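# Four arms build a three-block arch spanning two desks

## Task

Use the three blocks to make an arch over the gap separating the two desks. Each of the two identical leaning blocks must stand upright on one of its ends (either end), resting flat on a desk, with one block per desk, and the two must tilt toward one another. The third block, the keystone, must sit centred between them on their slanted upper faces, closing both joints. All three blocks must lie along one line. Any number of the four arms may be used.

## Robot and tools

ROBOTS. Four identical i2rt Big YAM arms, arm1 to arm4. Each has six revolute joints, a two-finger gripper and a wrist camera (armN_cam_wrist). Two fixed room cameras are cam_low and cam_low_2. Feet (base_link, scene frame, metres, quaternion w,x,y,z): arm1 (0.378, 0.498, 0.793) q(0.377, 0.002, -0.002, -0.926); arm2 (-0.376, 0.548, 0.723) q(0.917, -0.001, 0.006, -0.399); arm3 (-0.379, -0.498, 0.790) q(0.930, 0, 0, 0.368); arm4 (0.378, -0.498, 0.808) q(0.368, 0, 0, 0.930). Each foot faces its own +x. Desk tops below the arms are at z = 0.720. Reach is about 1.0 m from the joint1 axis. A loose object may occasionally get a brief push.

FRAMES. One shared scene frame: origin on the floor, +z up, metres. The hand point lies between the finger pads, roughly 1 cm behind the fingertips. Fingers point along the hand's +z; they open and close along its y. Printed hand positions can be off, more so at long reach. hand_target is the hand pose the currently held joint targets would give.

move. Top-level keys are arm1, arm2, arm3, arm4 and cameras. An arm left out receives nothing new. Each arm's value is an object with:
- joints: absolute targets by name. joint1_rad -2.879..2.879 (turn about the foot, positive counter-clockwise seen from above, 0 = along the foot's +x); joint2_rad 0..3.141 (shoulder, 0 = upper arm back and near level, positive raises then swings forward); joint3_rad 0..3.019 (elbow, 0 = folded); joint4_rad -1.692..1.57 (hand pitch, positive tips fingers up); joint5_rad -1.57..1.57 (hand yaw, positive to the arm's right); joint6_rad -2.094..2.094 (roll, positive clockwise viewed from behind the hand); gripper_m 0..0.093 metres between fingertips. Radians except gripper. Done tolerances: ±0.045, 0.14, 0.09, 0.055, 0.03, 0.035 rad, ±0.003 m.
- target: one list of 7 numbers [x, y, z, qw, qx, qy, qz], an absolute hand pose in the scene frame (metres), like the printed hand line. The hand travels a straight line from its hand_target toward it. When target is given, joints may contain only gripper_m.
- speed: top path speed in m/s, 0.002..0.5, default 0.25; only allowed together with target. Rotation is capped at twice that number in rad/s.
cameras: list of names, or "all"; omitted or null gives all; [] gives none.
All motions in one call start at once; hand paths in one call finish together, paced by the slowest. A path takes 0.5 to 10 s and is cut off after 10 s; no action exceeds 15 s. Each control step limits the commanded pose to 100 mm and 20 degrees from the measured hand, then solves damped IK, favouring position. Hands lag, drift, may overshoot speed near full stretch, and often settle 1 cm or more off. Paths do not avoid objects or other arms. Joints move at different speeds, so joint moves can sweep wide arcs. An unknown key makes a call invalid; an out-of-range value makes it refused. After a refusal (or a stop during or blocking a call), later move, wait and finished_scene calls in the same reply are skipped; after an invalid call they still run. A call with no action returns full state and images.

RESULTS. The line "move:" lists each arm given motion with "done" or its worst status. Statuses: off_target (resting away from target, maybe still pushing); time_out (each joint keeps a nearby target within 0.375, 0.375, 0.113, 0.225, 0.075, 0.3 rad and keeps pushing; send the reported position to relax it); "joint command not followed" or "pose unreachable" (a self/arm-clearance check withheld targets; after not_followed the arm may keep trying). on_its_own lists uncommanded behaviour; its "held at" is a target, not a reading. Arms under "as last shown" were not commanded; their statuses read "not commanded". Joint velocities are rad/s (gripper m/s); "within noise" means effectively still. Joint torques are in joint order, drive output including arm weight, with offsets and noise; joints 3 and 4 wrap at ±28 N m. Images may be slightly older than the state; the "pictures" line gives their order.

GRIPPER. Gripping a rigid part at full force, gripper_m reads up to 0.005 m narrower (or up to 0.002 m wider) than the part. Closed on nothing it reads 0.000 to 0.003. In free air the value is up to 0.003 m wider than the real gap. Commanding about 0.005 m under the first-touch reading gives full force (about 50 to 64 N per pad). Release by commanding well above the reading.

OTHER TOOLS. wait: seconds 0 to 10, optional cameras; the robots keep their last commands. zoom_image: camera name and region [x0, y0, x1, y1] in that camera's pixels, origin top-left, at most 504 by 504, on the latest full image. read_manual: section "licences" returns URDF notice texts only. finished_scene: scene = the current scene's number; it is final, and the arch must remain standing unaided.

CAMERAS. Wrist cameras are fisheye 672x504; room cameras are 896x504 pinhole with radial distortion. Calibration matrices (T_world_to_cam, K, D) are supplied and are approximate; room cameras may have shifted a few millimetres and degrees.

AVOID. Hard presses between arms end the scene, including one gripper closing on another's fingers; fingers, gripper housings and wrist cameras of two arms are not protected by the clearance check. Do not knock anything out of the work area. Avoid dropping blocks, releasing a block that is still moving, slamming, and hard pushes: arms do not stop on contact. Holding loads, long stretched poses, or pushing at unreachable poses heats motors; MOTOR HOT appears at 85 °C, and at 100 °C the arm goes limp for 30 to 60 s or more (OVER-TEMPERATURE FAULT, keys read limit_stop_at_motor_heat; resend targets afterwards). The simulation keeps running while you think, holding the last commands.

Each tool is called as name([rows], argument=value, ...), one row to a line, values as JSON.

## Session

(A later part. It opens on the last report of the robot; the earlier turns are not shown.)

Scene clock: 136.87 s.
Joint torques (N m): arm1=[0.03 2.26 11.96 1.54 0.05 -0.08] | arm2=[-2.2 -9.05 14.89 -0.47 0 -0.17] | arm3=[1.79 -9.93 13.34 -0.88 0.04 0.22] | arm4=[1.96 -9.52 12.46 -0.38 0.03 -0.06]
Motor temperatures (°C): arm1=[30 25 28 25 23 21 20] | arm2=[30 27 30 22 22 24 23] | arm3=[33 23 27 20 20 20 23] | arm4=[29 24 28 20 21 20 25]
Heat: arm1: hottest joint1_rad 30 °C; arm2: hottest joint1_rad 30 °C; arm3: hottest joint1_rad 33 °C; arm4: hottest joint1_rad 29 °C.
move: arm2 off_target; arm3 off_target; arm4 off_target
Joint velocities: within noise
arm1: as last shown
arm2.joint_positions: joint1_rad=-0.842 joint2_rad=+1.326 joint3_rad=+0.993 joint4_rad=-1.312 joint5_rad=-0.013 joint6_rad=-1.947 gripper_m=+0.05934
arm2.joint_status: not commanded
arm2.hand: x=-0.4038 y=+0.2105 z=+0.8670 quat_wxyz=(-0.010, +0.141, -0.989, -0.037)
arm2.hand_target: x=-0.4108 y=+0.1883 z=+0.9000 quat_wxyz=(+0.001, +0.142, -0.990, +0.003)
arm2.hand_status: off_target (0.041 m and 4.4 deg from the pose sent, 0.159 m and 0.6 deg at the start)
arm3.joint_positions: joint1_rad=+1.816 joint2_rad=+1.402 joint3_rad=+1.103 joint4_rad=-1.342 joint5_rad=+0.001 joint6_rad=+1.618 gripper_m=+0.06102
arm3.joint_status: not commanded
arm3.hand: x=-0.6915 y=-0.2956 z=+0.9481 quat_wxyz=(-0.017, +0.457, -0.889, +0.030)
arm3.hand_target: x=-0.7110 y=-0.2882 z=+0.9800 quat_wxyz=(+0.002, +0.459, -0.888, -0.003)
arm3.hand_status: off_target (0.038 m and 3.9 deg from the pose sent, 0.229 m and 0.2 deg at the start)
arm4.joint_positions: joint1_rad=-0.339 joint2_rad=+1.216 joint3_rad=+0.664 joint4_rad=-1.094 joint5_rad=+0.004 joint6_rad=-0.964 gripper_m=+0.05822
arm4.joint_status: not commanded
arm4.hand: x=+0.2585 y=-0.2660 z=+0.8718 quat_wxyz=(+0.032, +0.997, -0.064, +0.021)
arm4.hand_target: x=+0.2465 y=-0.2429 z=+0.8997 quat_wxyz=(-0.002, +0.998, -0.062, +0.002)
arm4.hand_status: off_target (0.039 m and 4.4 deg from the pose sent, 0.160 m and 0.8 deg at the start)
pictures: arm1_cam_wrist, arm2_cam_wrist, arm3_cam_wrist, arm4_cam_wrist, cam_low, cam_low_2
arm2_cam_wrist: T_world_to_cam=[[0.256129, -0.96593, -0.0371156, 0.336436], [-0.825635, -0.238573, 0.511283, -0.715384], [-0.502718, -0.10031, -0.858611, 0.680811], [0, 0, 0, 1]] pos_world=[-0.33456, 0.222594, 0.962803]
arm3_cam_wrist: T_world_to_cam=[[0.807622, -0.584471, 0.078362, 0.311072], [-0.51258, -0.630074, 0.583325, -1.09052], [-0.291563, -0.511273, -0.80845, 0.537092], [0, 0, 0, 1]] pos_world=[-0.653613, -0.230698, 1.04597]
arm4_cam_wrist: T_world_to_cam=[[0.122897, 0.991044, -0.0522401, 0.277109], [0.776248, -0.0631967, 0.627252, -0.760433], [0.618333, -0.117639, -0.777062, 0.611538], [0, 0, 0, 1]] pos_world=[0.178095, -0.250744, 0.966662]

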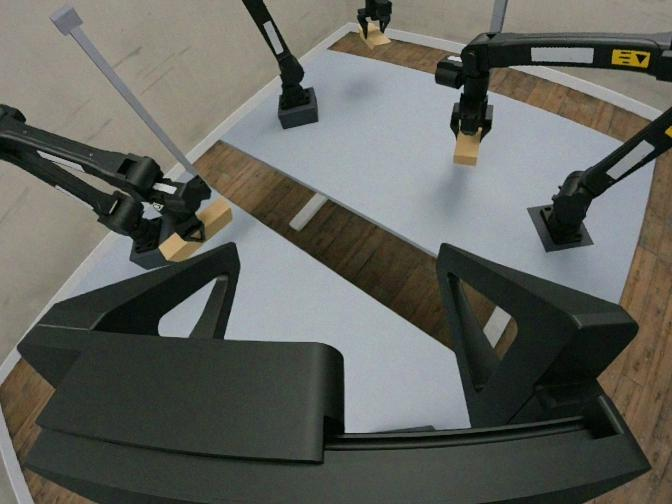

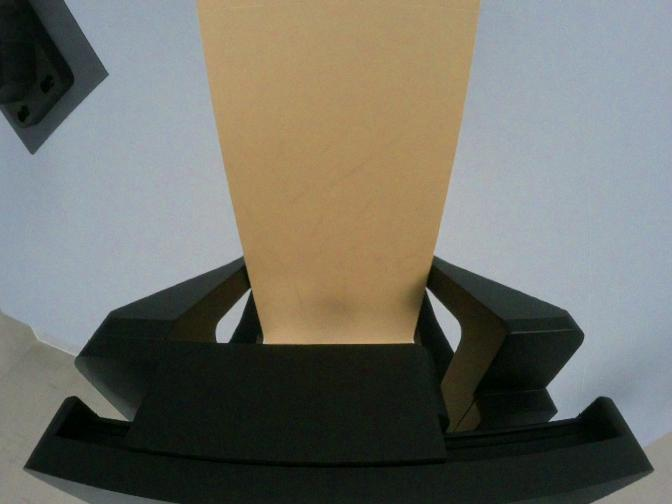

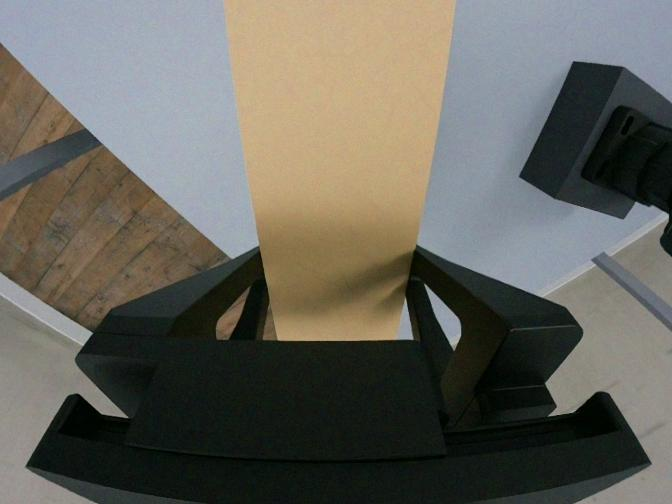

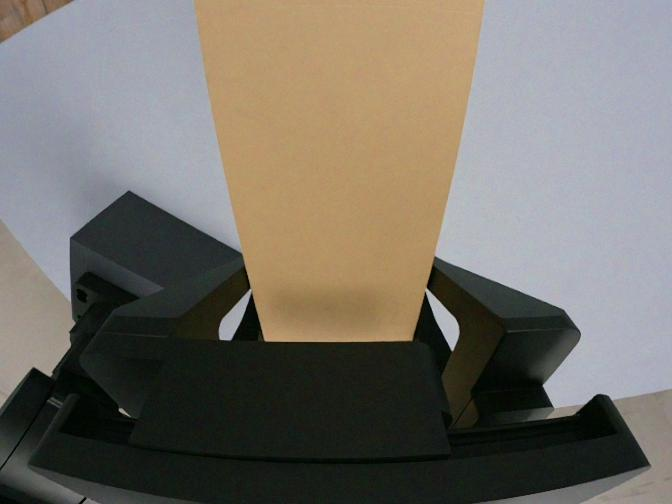

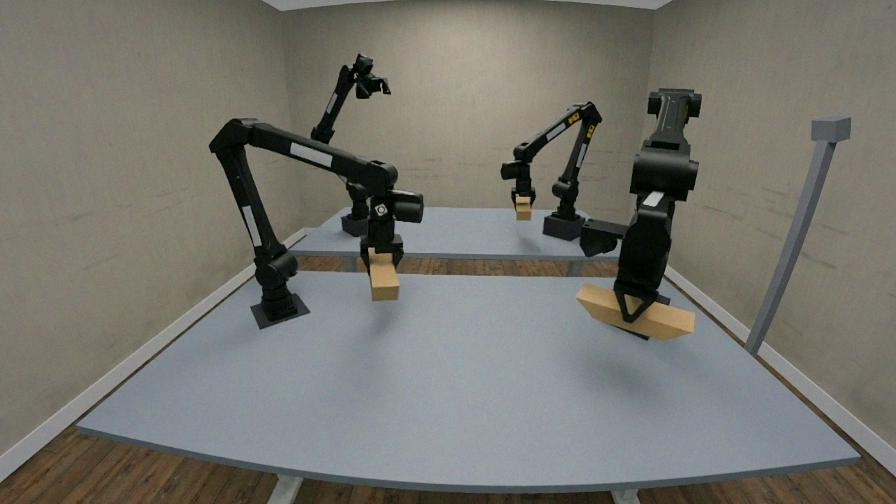

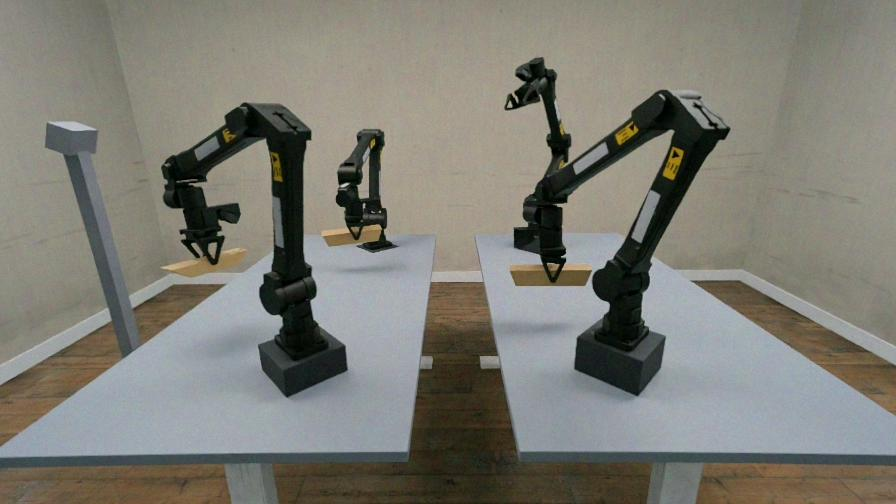

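move(arm4={"target": [0.23, 0.0, 0.95, 0, 0.8216, 0, -0.5700], "speed": 0.2}, arm2={"target": [-0.23, 0.0, 0.96, 0.5700, 0, 0.8216, 0], "speed": 0.2})

zoom_image(camera="cam_low_2", region=[330, 150, 600, 310])

zoom_image(camera="cam_low", region=[380, 130, 540, 290])

Scene clock: 145.77 s.
Joint torques (N m): arm1=[0.09 2.26 11.95 1.52 0.05 -0.08] | arm2=[-0.38 -16.97 14.42 -0.09 -1.45 0.09] | arm3=[1.49 -10.4 13.33 -0.72 0.05 0.23] | arm4=[0.97 -16.67 11.82 -0.58 -1.66 -0.16]
Motor temperatures (°C): arm1=[30 25 28 25 23 21 20] | arm2=[30 27 32 22 23 24 23] | arm3=[33 23 30 20 20 20 23] | arm4=[29 24 31 20 21 20 25]
Heat: arm1: hottest joint1_rad 30 °C; arm2: hottest joint3_rad 32 °C; arm3: hottest joint1_rad 33 °C; arm4: hottest joint3_rad 31 °C.
move: arm2 off_target; arm4 off_target
Joint velocities: within noise
arm1.joint_positions: joint1_rad=+0.252 joint2_rad=+0.565 joint3_rad=+1.417 joint4_rad=-1.312 joint5_rad=+0.231 joint6_rad=+0.335 gripper_m=+0.09396
arm1.joint_status: not commanded
arm1.hand: x=+0.2345 y=+0.3433 z=+1.3639 quat_wxyz=(-0.255, -0.816, -0.228, +0.467)
arm1.hand_target: x=+0.2364 y=+0.3466 z=+1.3781 quat_wxyz=(-0.264, -0.808, -0.223, +0.477)
arm1.hand_status: not commanded
arm2.joint_positions: joint1_rad=-0.794 joint2_rad=+1.845 joint3_rad=+1.478 joint4_rad=-1.390 joint5_rad=-1.201 joint6_rad=-1.691 gripper_m=+0.05935
arm2.joint_status: not commanded
arm2.hand: x=-0.2370 y=+0.0203 z=+0.9261 quat_wxyz=(-0.562, -0.022, -0.826, -0.032)
arm2.hand_target: x=-0.2302 y=+0.0035 z=+0.9596 quat_wxyz=(-0.570, +0.001, -0.822, -0.002)
arm2.hand_status: off_target (0.040 m and 4.6 deg from the pose sent, 0.288 m and 70.2 deg at the start)
arm3: as last shown
arm3.hand_target: x=-0.7111 y=-0.2881 z=+0.9800 quat_wxyz=(+0.003, +0.459, -0.888, -0.004)
arm4.joint_positions: joint1_rad=-0.833 joint2_rad=+1.823 joint3_rad=+1.185 joint4_rad=-1.054 joint5_rad=-1.191 joint6_rad=-1.630 gripper_m=+0.05822
arm4.joint_status: not commanded
arm4.hand: x=+0.2257 y=-0.0233 z=+0.9239 quat_wxyz=(+0.030, +0.827, -0.016, -0.561)
arm4.hand_target: x=+0.2296 y=-0.0010 z=+0.9495 quat_wxyz=(-0.001, +0.822, +0.001, -0.570)
arm4.hand_status: off_target (0.035 m and 4.1 deg from the pose sent, 0.279 m and 72.3 deg at the start)
pictures: arm1_cam_wrist, arm2_cam_wrist, arm3_cam_wrist, arm4_cam_wrist, cam_low, cam_low_2
arm2_cam_wrist: T_world_to_cam=[[-0.0417096, -0.995239, -0.0880879, 0.0894077], [-0.807472, 0.0855012, -0.583676, 0.35855], [0.588429, 0.0467836, -0.807194, 1.00428], [0, 0, 0, 1]] pos_world=[-0.297702, 0.0113415, 1.02781]
arm3_cam_wrist: T_world_to_cam=[[0.807622, -0.584471, 0.078362, 0.311072], [-0.51258, -0.630074, 0.583325, -1.09052], [-0.291563, -0.511273, -0.80845, 0.537092], [0, 0, 0, 1]] pos_world=[-0.653613, -0.230698, 1.04597]
arm4_cam_wrist: T_world_to_cam=[[-0.000798937, 0.998252, -0.0590947, 0.077822], [0.847431, -0.0306978, -0.530017, 0.301503], [-0.530905, -0.0505021, -0.845925, 1.02543], [0, 0, 0, 1]] pos_world=[0.288966, -0.016644, 1.03184]

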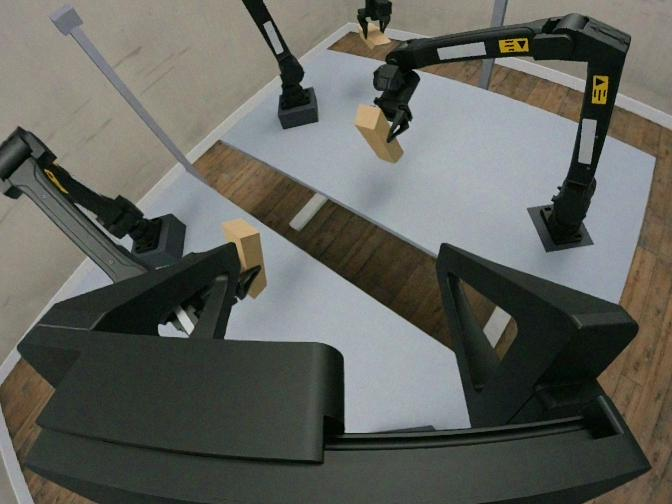

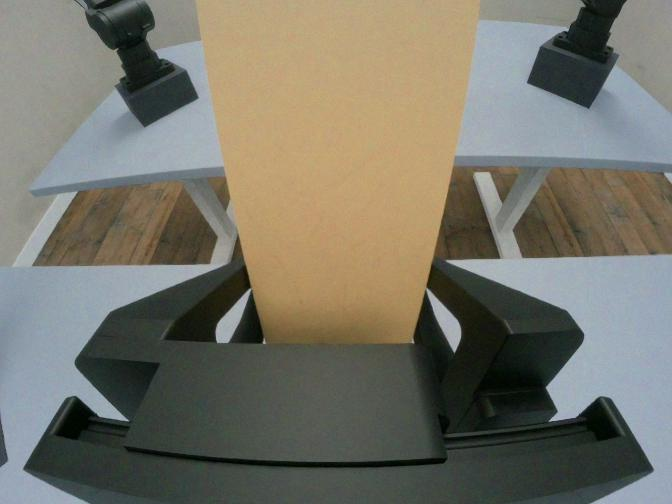

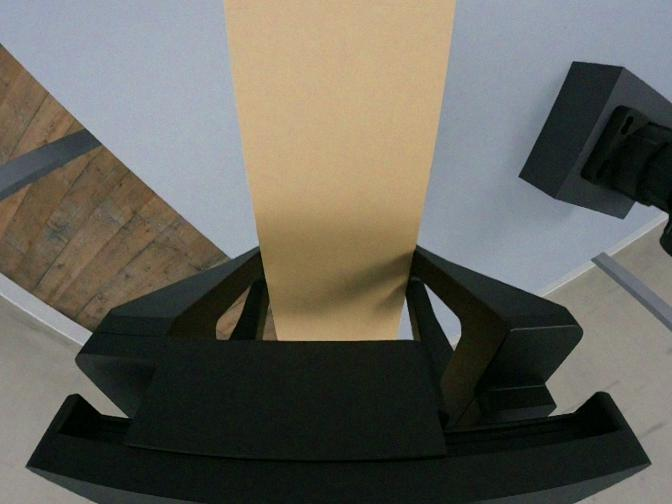

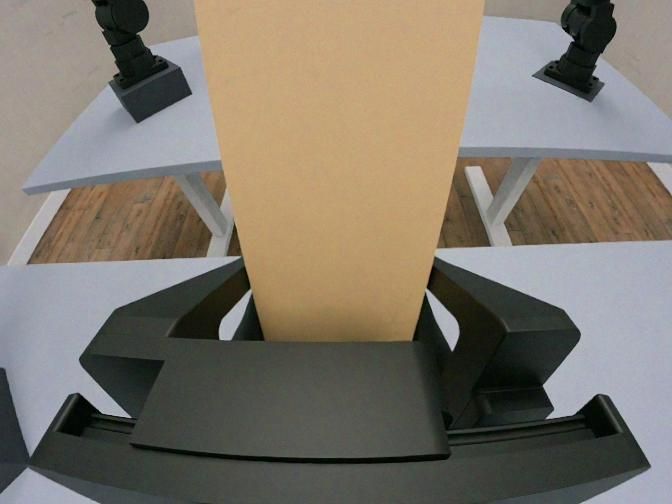

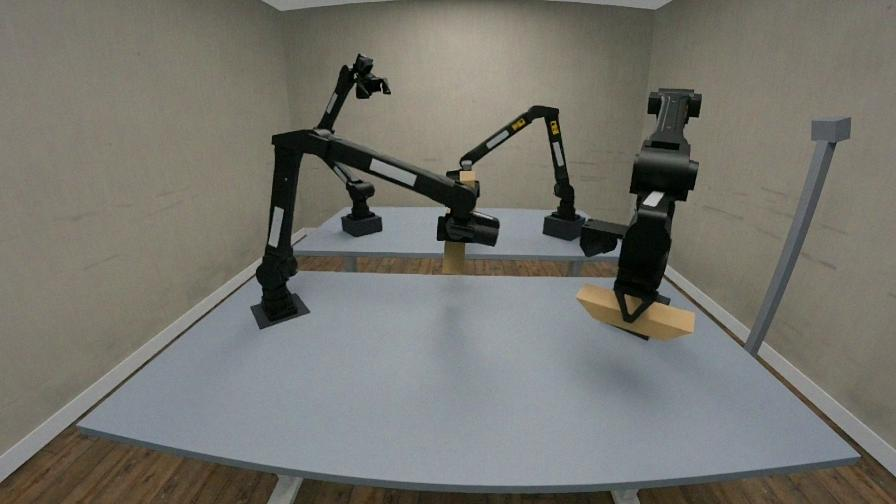

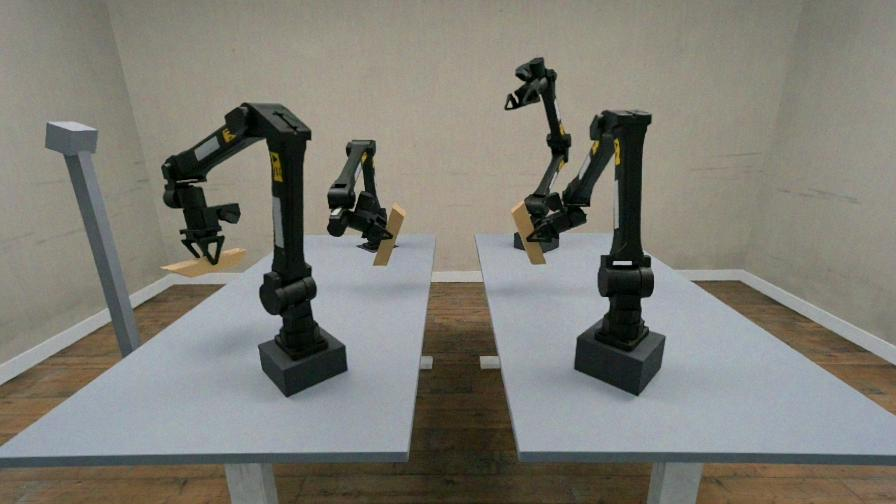

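Scaled by 1.867 (camera's finer frame: 1280x720).

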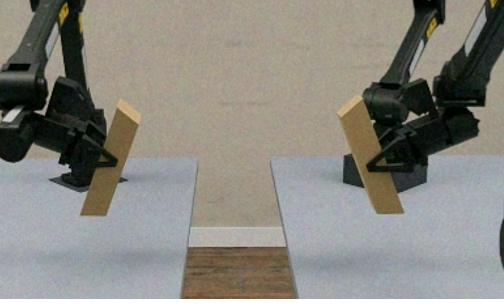

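Scaled by 3.150 (camera's finer frame: 1280x720).

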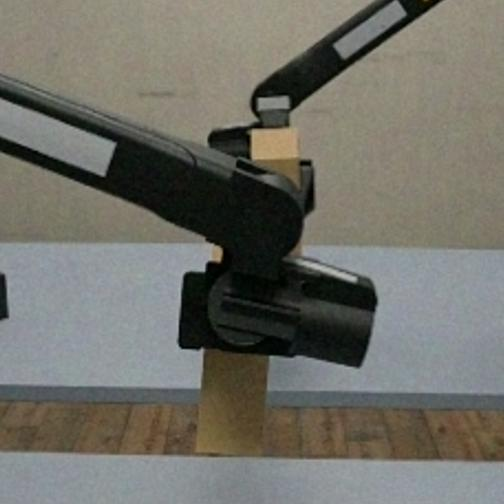

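move(arm4={"target": [0.145, 0.018, 0.89, -0.0300, 0.8150, 0.0159, -0.5782], "speed": 0.12}, arm2={"target": [-0.138, -0.013, 0.91, 0.5769, -0.0221, 0.8156, -0.0319], "speed": 0.12}, cameras=["arm2_cam_wrist", "arm4_cam_wrist", "cam_low", "cam_low_2"])

zoom_image(camera="cam_low_2", region=[330, 150, 600, 310])

zoom_image(camera="cam_low", region=[380, 150, 520, 290])

Scene clock: 153.20 s.
Joint torques (N m): arm1=[0.09 2.2 11.96 1.54 0.05 -0.08] | arm2=[-0.91 -18.9 9.18 1.17 -0.92 0.09] | arm3=[1.73 -10.11 13.37 -0.68 0.04 0.25] | arm4=[2.32 -18.78 7.98 2.06 -1.04 0.14]
Motor temperatures (°C): arm1=[30 25 28 25 23 21 20] | arm2=[30 28 35 22 24 24 23] | arm3=[33 23 32 20 20 20 24] | arm4=[29 25 31 20 22 20 25]
Heat: arm1: hottest joint1_rad 30 °C; arm2: hottest joint3_rad 35 °C; arm3: hottest joint1_rad 33 °C; arm4: hottest joint3_rad 31 °C.
move: arm2 off_target; arm4 off_target
Joint velocities: within noise
arm1, arm3: as last shown
arm2.joint_positions: joint1_rad=-0.626 joint2_rad=+1.858 joint3_rad=+1.376 joint4_rad=-0.699 joint5_rad=-1.199 joint6_rad=-1.201 gripper_m=+0.05935
arm2.joint_status: not commanded
arm2.hand: x=-0.1430 y=-0.0124 z=+0.8904 quat_wxyz=(-0.571, +0.009, -0.820, +0.018)
arm2.hand_target: x=-0.1381 y=-0.0122 z=+0.9099 quat_wxyz=(-0.577, +0.022, -0.816, +0.031)
arm2.hand_status: off_target (0.020 m and 2.3 deg from the pose sent, 0.106 m and 9.2 deg at the start)
arm4.joint_positions: joint1_rad=-0.687 joint2_rad=+1.912 joint3_rad=+1.116 joint4_rad=-0.387 joint5_rad=-1.188 joint6_rad=-1.179 gripper_m=+0.05822
arm4.joint_status: not commanded
arm4.hand: x=+0.1503 y=+0.0085 z=+0.8712 quat_wxyz=(-0.012, +0.820, +0.001, -0.572)
arm4.hand_target: x=+0.1451 y=+0.0168 z=+0.8900 quat_wxyz=(-0.029, +0.815, +0.016, -0.578)
arm4.hand_status: off_target (0.022 m and 2.9 deg from the pose sent, 0.097 m and 8.1 deg at the start)
arm2_cam_wrist: T_world_to_cam=[[-0.046629, -0.998471, 0.0296922, -0.0479615], [-0.794579, 0.0190605, -0.606862, 0.438033], [0.605368, -0.0518902, -0.794253, 0.911377], [0, 0, 0, 1]] pos_world=[-0.205903, -0.00894577, 0.991113]
arm4_cam_wrist: T_world_to_cam=[[0.0174559, 0.999443, 0.0284422, -0.0362173], [0.834127, 0.00112811, -0.551571, 0.359054], [-0.551296, 0.0333526, -0.833643, 0.934057], [0, 0, 0, 1]] pos_world=[0.216078, 0.00463883, 0.977744]

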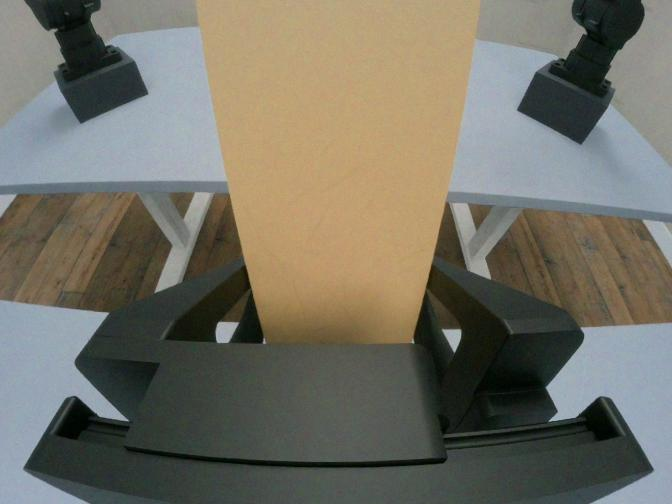

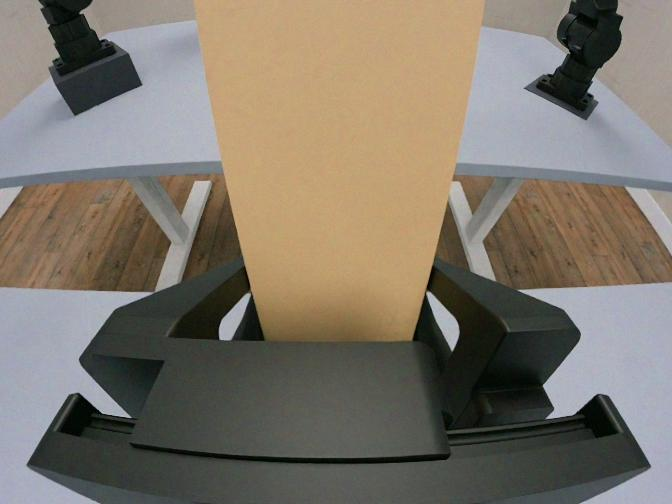

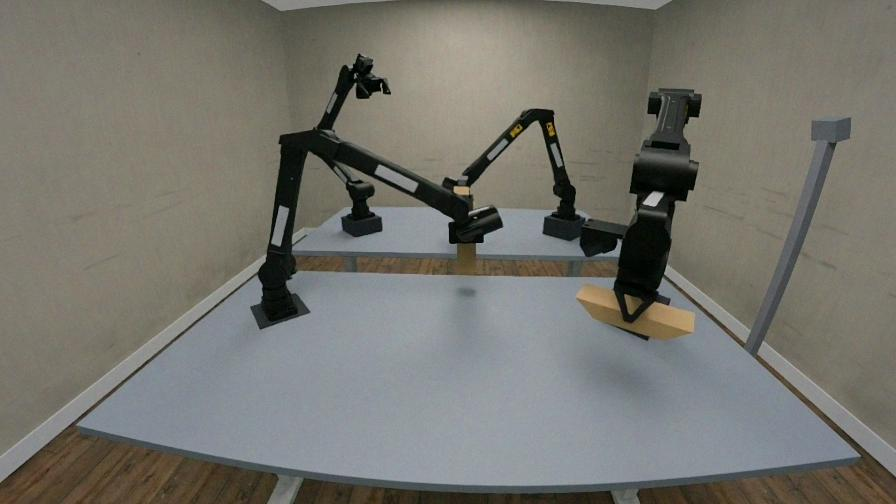

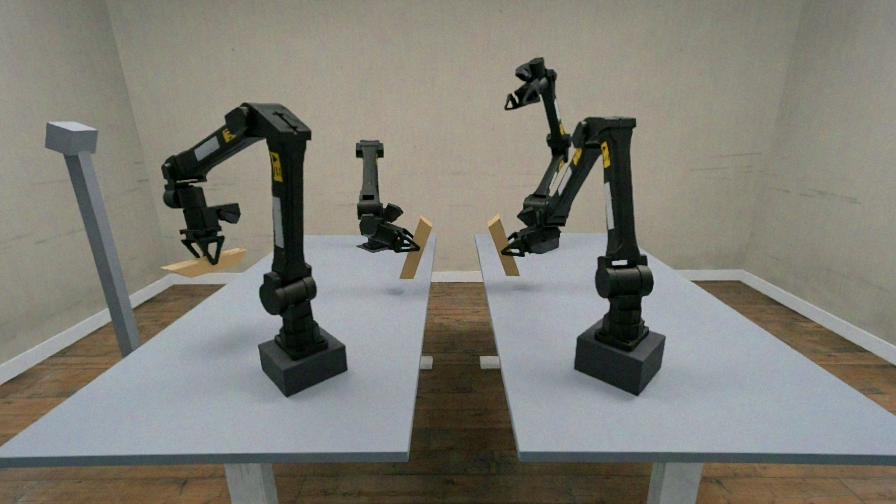

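Scaled by 1.867 (camera's finer frame: 1280x720).

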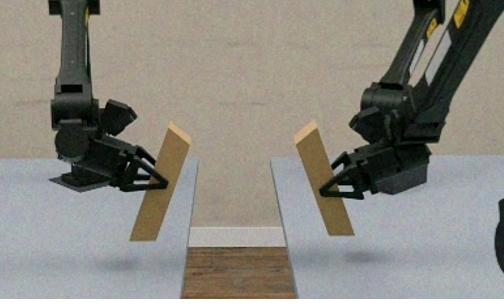

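Scaled by 3.600 (camera's finer frame: 1280x720).

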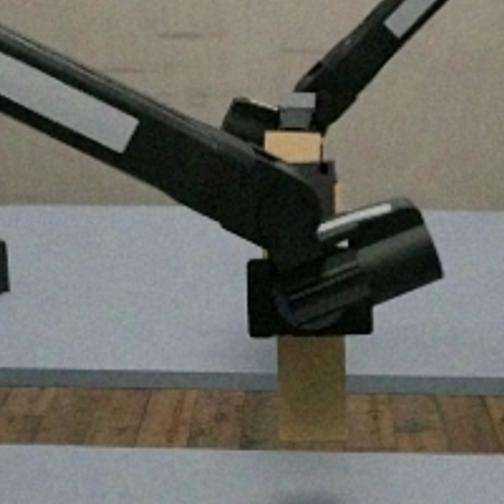

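move(arm4={"target": [0.1138, 0.0083, 0.8538, -0.0184, 0.8169, 0.0149, -0.5763], "speed": 0.1}, arm2={"target": [-0.1073, 0.0002, 0.8715, 0.5759, -0.0131, 0.8172, -0.0138], "speed": 0.1}, cameras=["arm2_cam_wrist", "arm4_cam_wrist", "cam_low", "cam_low_2"])

zoom_image(camera="cam_low_2", region=[370, 180, 550, 310])

zoom_image(camera="cam_low", region=[380, 150, 520, 290])

Scene clock: 168.67 s.
Joint torques (N m): arm1=[0.03 2.32 11.96 1.52 0.04 -0.08] | arm2=[-0.85 -17.61 8.85 1.39 -0.87 0.1] | arm3=[1.61 -10.4 13.35 -0.79 0.04 0.22] | arm4=[2.14 -18.61 7.58 2.25 -0.99 0.15]
Motor temperatures (°C): arm1=[30 25 28 25 23 21 20] | arm2=[29 29 35 22 24 24 24] | arm3=[33 23 36 20 20 20 24] | arm4=[29 27 31 20 22 20 26]
Heat: arm1: hottest joint1_rad 30 °C; arm2: hottest joint3_rad 35 °C; arm3: hottest joint3_rad 36 °C; arm4: hottest joint3_rad 31 °C.
move: arm2 off_target; arm4 off_target
Joint velocities: within noise
arm1, arm3: as last shown
arm2.joint_positions: joint1_rad=-0.564 joint2_rad=+1.875 joint3_rad=+1.299 joint4_rad=-0.513 joint5_rad=-1.179 joint6_rad=-1.073 gripper_m=+0.05935
arm2.joint_status: not commanded
arm2.hand: x=-0.1105 y=+0.0021 z=+0.8590 quat_wxyz=(-0.571, +0.005, -0.821, +0.005)
arm2.hand_target: x=-0.1073 y=+0.0003 z=+0.8716 quat_wxyz=(-0.576, +0.013, -0.817, +0.014)
arm2.hand_status: off_target (0.013 m and 1.6 deg from the pose sent, 0.042 m and 0.9 deg at the start)
arm4.joint_positions: joint1_rad=-0.621 joint2_rad=+1.971 joint3_rad=+1.079 joint4_rad=-0.202 joint5_rad=-1.162 joint6_rad=-1.064 gripper_m=+0.05822
arm4.joint_status: not commanded
arm4.hand: x=+0.1184 y=-0.0020 z=+0.8366 quat_wxyz=(-0.001, +0.823, +0.002, -0.569)
arm4.hand_target: x=+0.1140 y=+0.0082 z=+0.8540 quat_wxyz=(-0.019, +0.817, +0.015, -0.576)
arm4.hand_status: off_target (0.021 m and 2.7 deg from the pose sent, 0.040 m and 1.9 deg at the start)
arm2_cam_wrist: T_world_to_cam=[[-0.0373236, -0.9993, 0.00264191, -0.00669904], [-0.796009, 0.0281323, -0.604631, 0.44244], [0.604133, -0.02467, -0.796502, 0.869248], [0, 0, 0, 1]] pos_world=[-0.173205, 0.00230315, 0.959888]
arm4_cam_wrist: T_world_to_cam=[[0.00316746, 0.999908, 0.0131995, -0.0097048], [0.838274, 0.00454197, -0.54523, 0.360775], [-0.54524, 0.0127918, -0.838183, 0.891131], [0, 0, 0, 1]] pos_world=[0.183482, -0.00333388, 0.943764]

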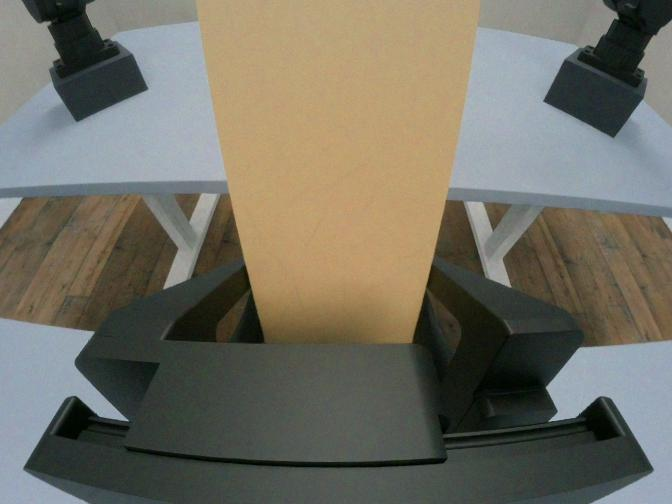

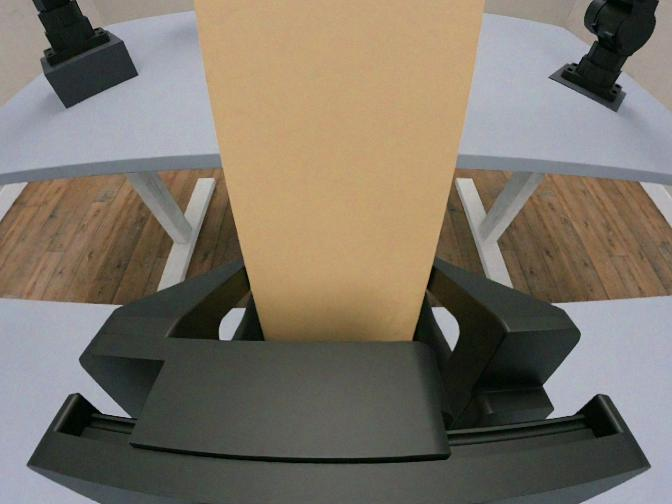

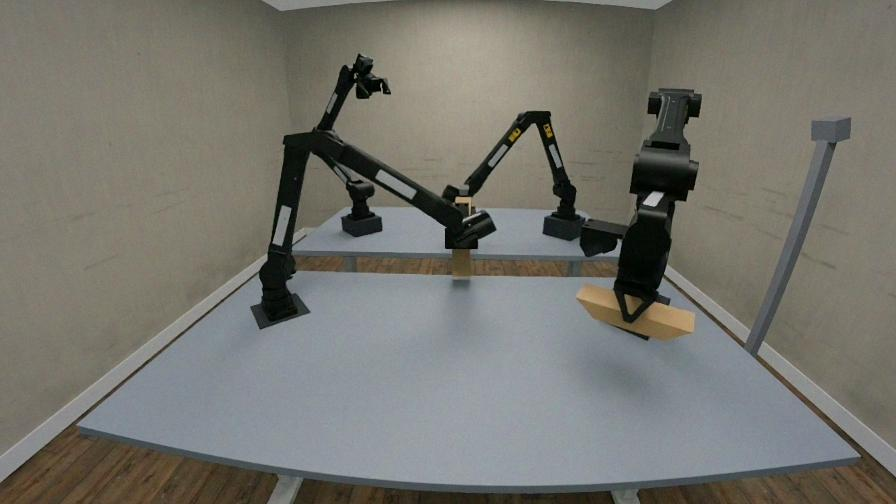

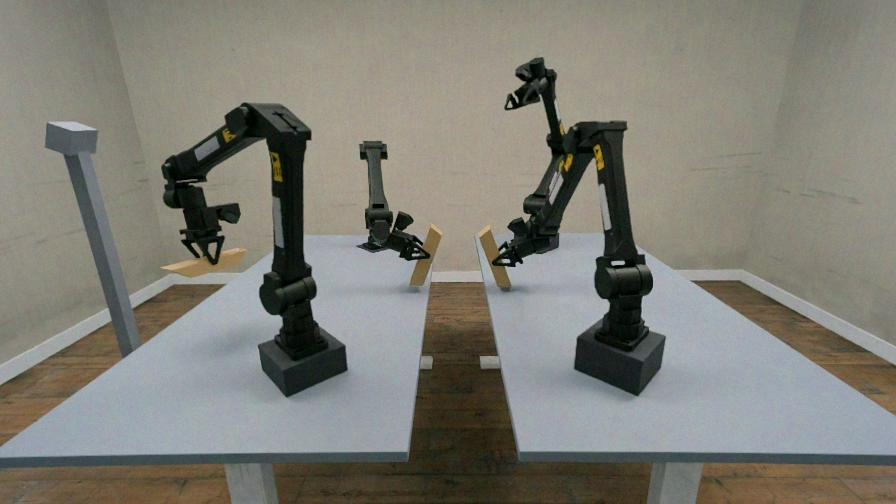

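Scaled by 2.800 (camera's finer frame: 1280x720).

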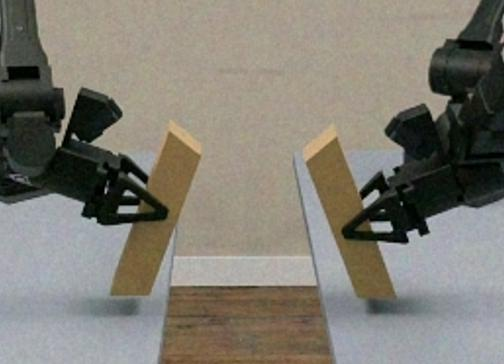

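Scaled by 3.600 (camera's finer frame: 1280x720).

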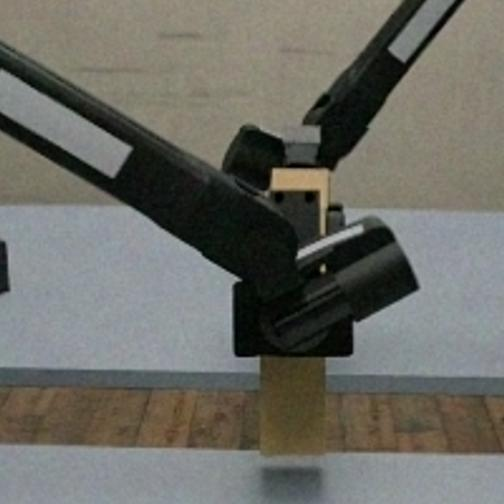

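zoom_image(camera="cam_low_2", region=[395, 215, 455, 295])

zoom_image(camera="cam_low_2", region=[465, 215, 525, 295])

zoom_image(camera="cam_low", region=[540, 260, 720, 360])

Scaled by 6.300 (camera's finer frame: 1280x720).

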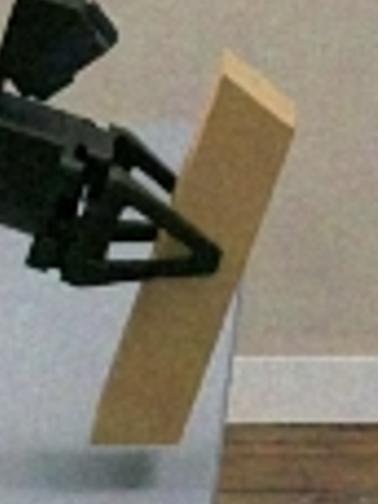

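Scaled by 6.300 (camera's finer frame: 1280x720).

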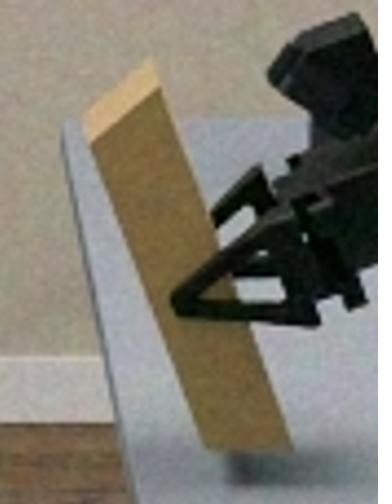

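Scaled by 2.800 (camera's finer frame: 1280x720).

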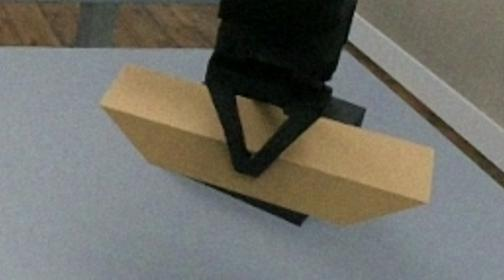

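move(arm4={"target": [0.1139, 0.0102, 0.8284, -0.0184, 0.8169, 0.0149, -0.5763], "speed": 0.06}, arm2={"target": [-0.109, -0.0018, 0.8406, 0.5754, -0.0080, 0.8178, -0.0088], "speed": 0.06}, cameras=["cam_low", "cam_low_2"])

zoom_image(camera="cam_low_2", region=[395, 220, 525, 310])

zoom_image(camera="cam_low", region=[420, 180, 500, 290])

Scene clock: 177.10 s.
Joint torques (N m): arm1=[0.03 2.32 11.96 1.51 0.05 -0.08] | arm2=[-0.97 -17.38 8.55 1.24 -0.84 0.06] | arm3=[1.44 -10.23 13.38 -0.69 0.02 0.22] | arm4=[1.96 -18.49 7.38 2.33 -0.97 0.12]
Motor temperatures (°C): arm1=[30 25 28 25 23 21 19] | arm2=[29 29 34 22 24 24 24] | arm3=[33 23 37 20 20 20 24] | arm4=[29 27 30 20 22 20 26]
Heat: arm1: hottest joint1_rad 30 °C; arm2: hottest joint3_rad 34 °C; arm3: hottest joint3_rad 37 °C; arm4: hottest joint3_rad 30 °C.
move: arm2 done; arm4 off_target
Joint velocities: within noise
arm1, arm3: as last shown
arm2.joint_positions: joint1_rad=-0.564 joint2_rad=+1.920 joint3_rad=+1.285 joint4_rad=-0.462 joint5_rad=-1.181 joint6_rad=-1.065 gripper_m=+0.05935
arm2.joint_status: not commanded
arm2.hand: x=-0.1105 y=+0.0011 z=+0.8315 quat_wxyz=(-0.571, +0.000, -0.821, -0.001)
arm2.hand_target: x=-0.1091 y=-0.0017 z=+0.8403 quat_wxyz=(-0.575, +0.005, -0.818, +0.007)
arm2.hand_status: done (0.010 m and 1.6 deg from the pose sent, 0.019 m and 0.9 deg at the start)
arm4.joint_positions: joint1_rad=-0.621 joint2_rad=+2.022 joint3_rad=+1.079 joint4_rad=-0.153 joint5_rad=-1.164 joint6_rad=-1.056 gripper_m=+0.05822
arm4.joint_status: not commanded
arm4.hand: x=+0.1183 y=-0.0016 z=+0.8141 quat_wxyz=(+0.002, +0.822, -0.001, -0.569)
arm4.hand_target: x=+0.1141 y=+0.0096 z=+0.8286 quat_wxyz=(-0.016, +0.817, +0.012, -0.576)
arm4.hand_status: off_target (0.019 m and 3.1 deg from the pose sent, 0.015 m and 2.7 deg at the start)

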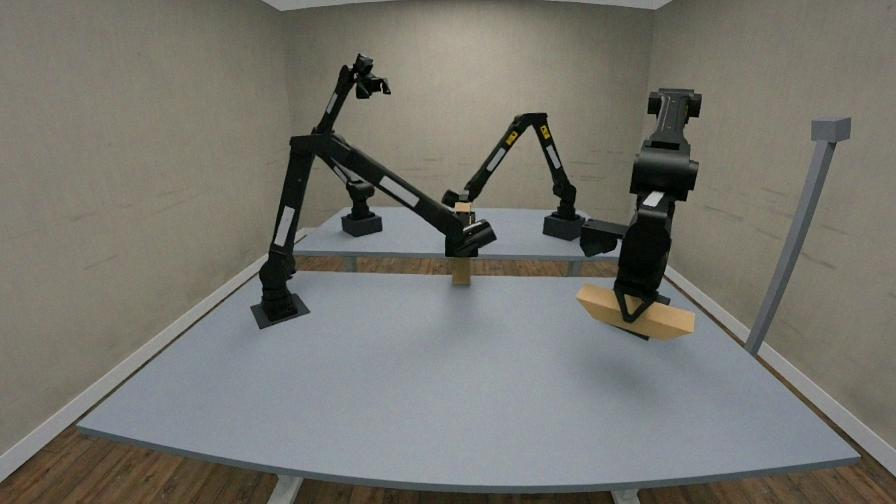

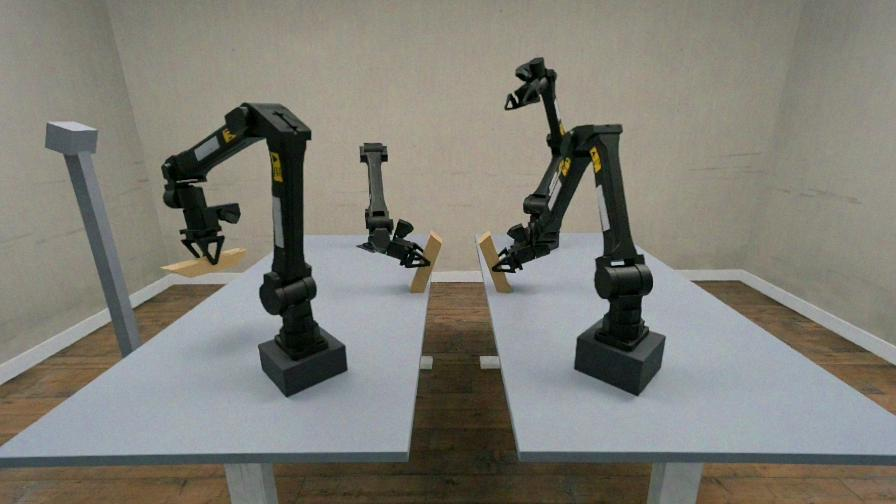

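Scaled by 3.877 (camera's finer frame: 1280x720).

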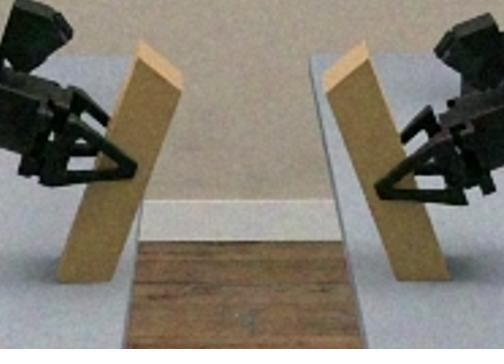

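Scaled by 4.582 (camera's finer frame: 1280x720).

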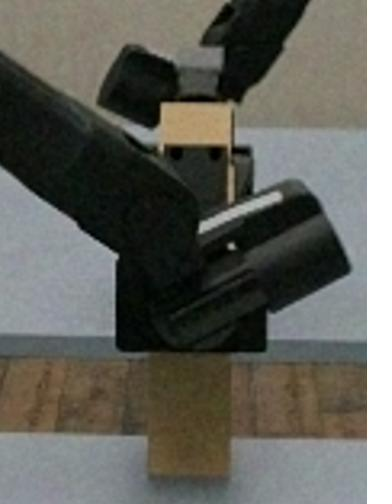

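move(arm4={"target": [0.1159, 0.0102, 0.8214, -0.0184, 0.8169, 0.0149, -0.5763], "speed": 0.05}, arm2={"target": [-0.111, -0.0018, 0.8336, 0.5754, -0.0080, 0.8178, -0.0088], "speed": 0.05}, cameras=["cam_low", "cam_low_2"])

zoom_image(camera="cam_low_2", region=[395, 220, 525, 310])

zoom_image(camera="cam_low", region=[420, 180, 500, 290])

Scene clock: 181.13 s.
Joint torques (N m): arm1=[0.03 2.32 11.96 1.5 0.05 -0.08] | arm2=[-1.49 -16.56 8.24 1.37 -0.89 -0.06] | arm3=[1.55 -10.29 13.38 -0.84 0.05 0.24] | arm4=[1.79 -17.44 7.42 2.44 -1.02 -0.03]
Motor temperatures (°C): arm1=[30 25 28 25 23 21 19] | arm2=[29 30 34 22 24 24 24] | arm3=[33 23 38 20 20 20 24] | arm4=[29 27 30 20 22 20 26]
Heat: arm1: hottest joint1_rad 30 °C; arm2: hottest joint3_rad 34 °C; arm3: hottest joint3_rad 38 °C; arm4: hottest joint3_rad 30 °C.
move: arm2 done; arm4 off_target
Joint velocities: within noise
arm1, arm3: as last shown
arm2.joint_positions: joint1_rad=-0.564 joint2_rad=+1.921 joint3_rad=+1.285 joint4_rad=-0.458 joint5_rad=-1.181 joint6_rad=-1.065 gripper_m=+0.05935
arm2.joint_status: not commanded
arm2.hand: x=-0.1104 y=+0.0005 z=+0.8314 quat_wxyz=(-0.571, +0.001, -0.821, +0.000)
arm2.hand_target: x=-0.1110 y=-0.0018 z=+0.8335 quat_wxyz=(-0.575, +0.008, -0.818, +0.008)
arm2.hand_status: done (0.003 m and 1.4 deg from the pose sent, 0.004 m and 1.6 deg at the start)
arm4.joint_positions: joint1_rad=-0.621 joint2_rad=+2.023 joint3_rad=+1.079 joint4_rad=-0.148 joint5_rad=-1.164 joint6_rad=-1.056 gripper_m=+0.05822
arm4.joint_status: not commanded
arm4.hand: x=+0.1182 y=-0.0012 z=+0.8138 quat_wxyz=(+0.000, +0.822, +0.000, -0.569)
arm4.hand_target: x=+0.1161 y=+0.0099 z=+0.8215 quat_wxyz=(-0.018, +0.817, +0.015, -0.576)
arm4.hand_status: off_target (0.014 m and 2.9 deg from the pose sent, 0.014 m and 3.1 deg at the start)

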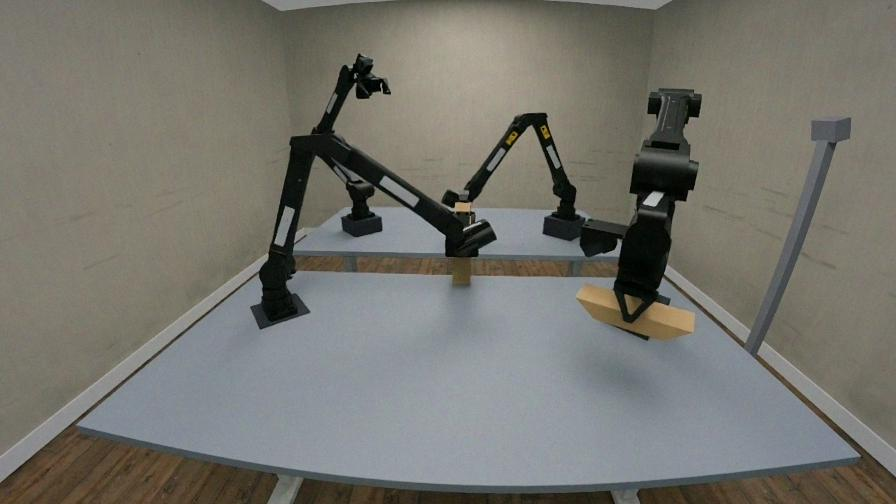

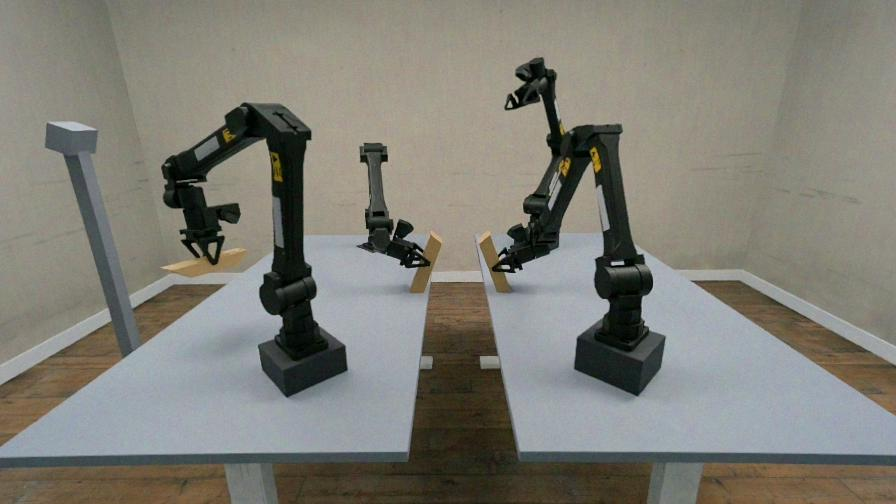

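Scaled by 3.877 (camera's finer frame: 1280x720).

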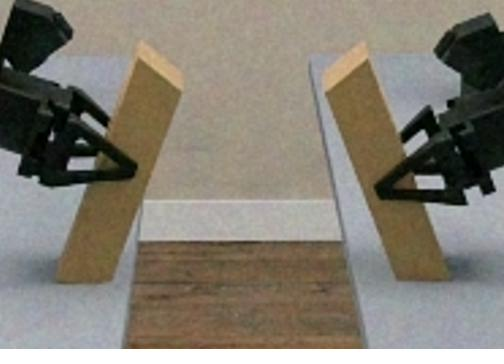

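Scaled by 4.582 (camera's finer frame: 1280x720).

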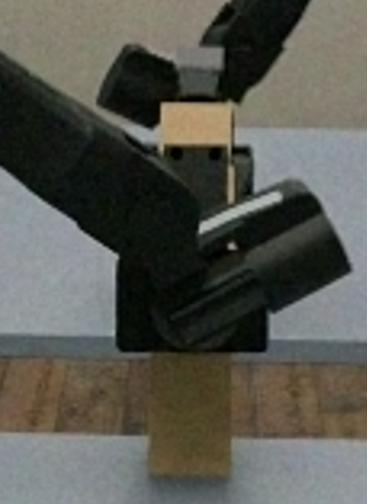

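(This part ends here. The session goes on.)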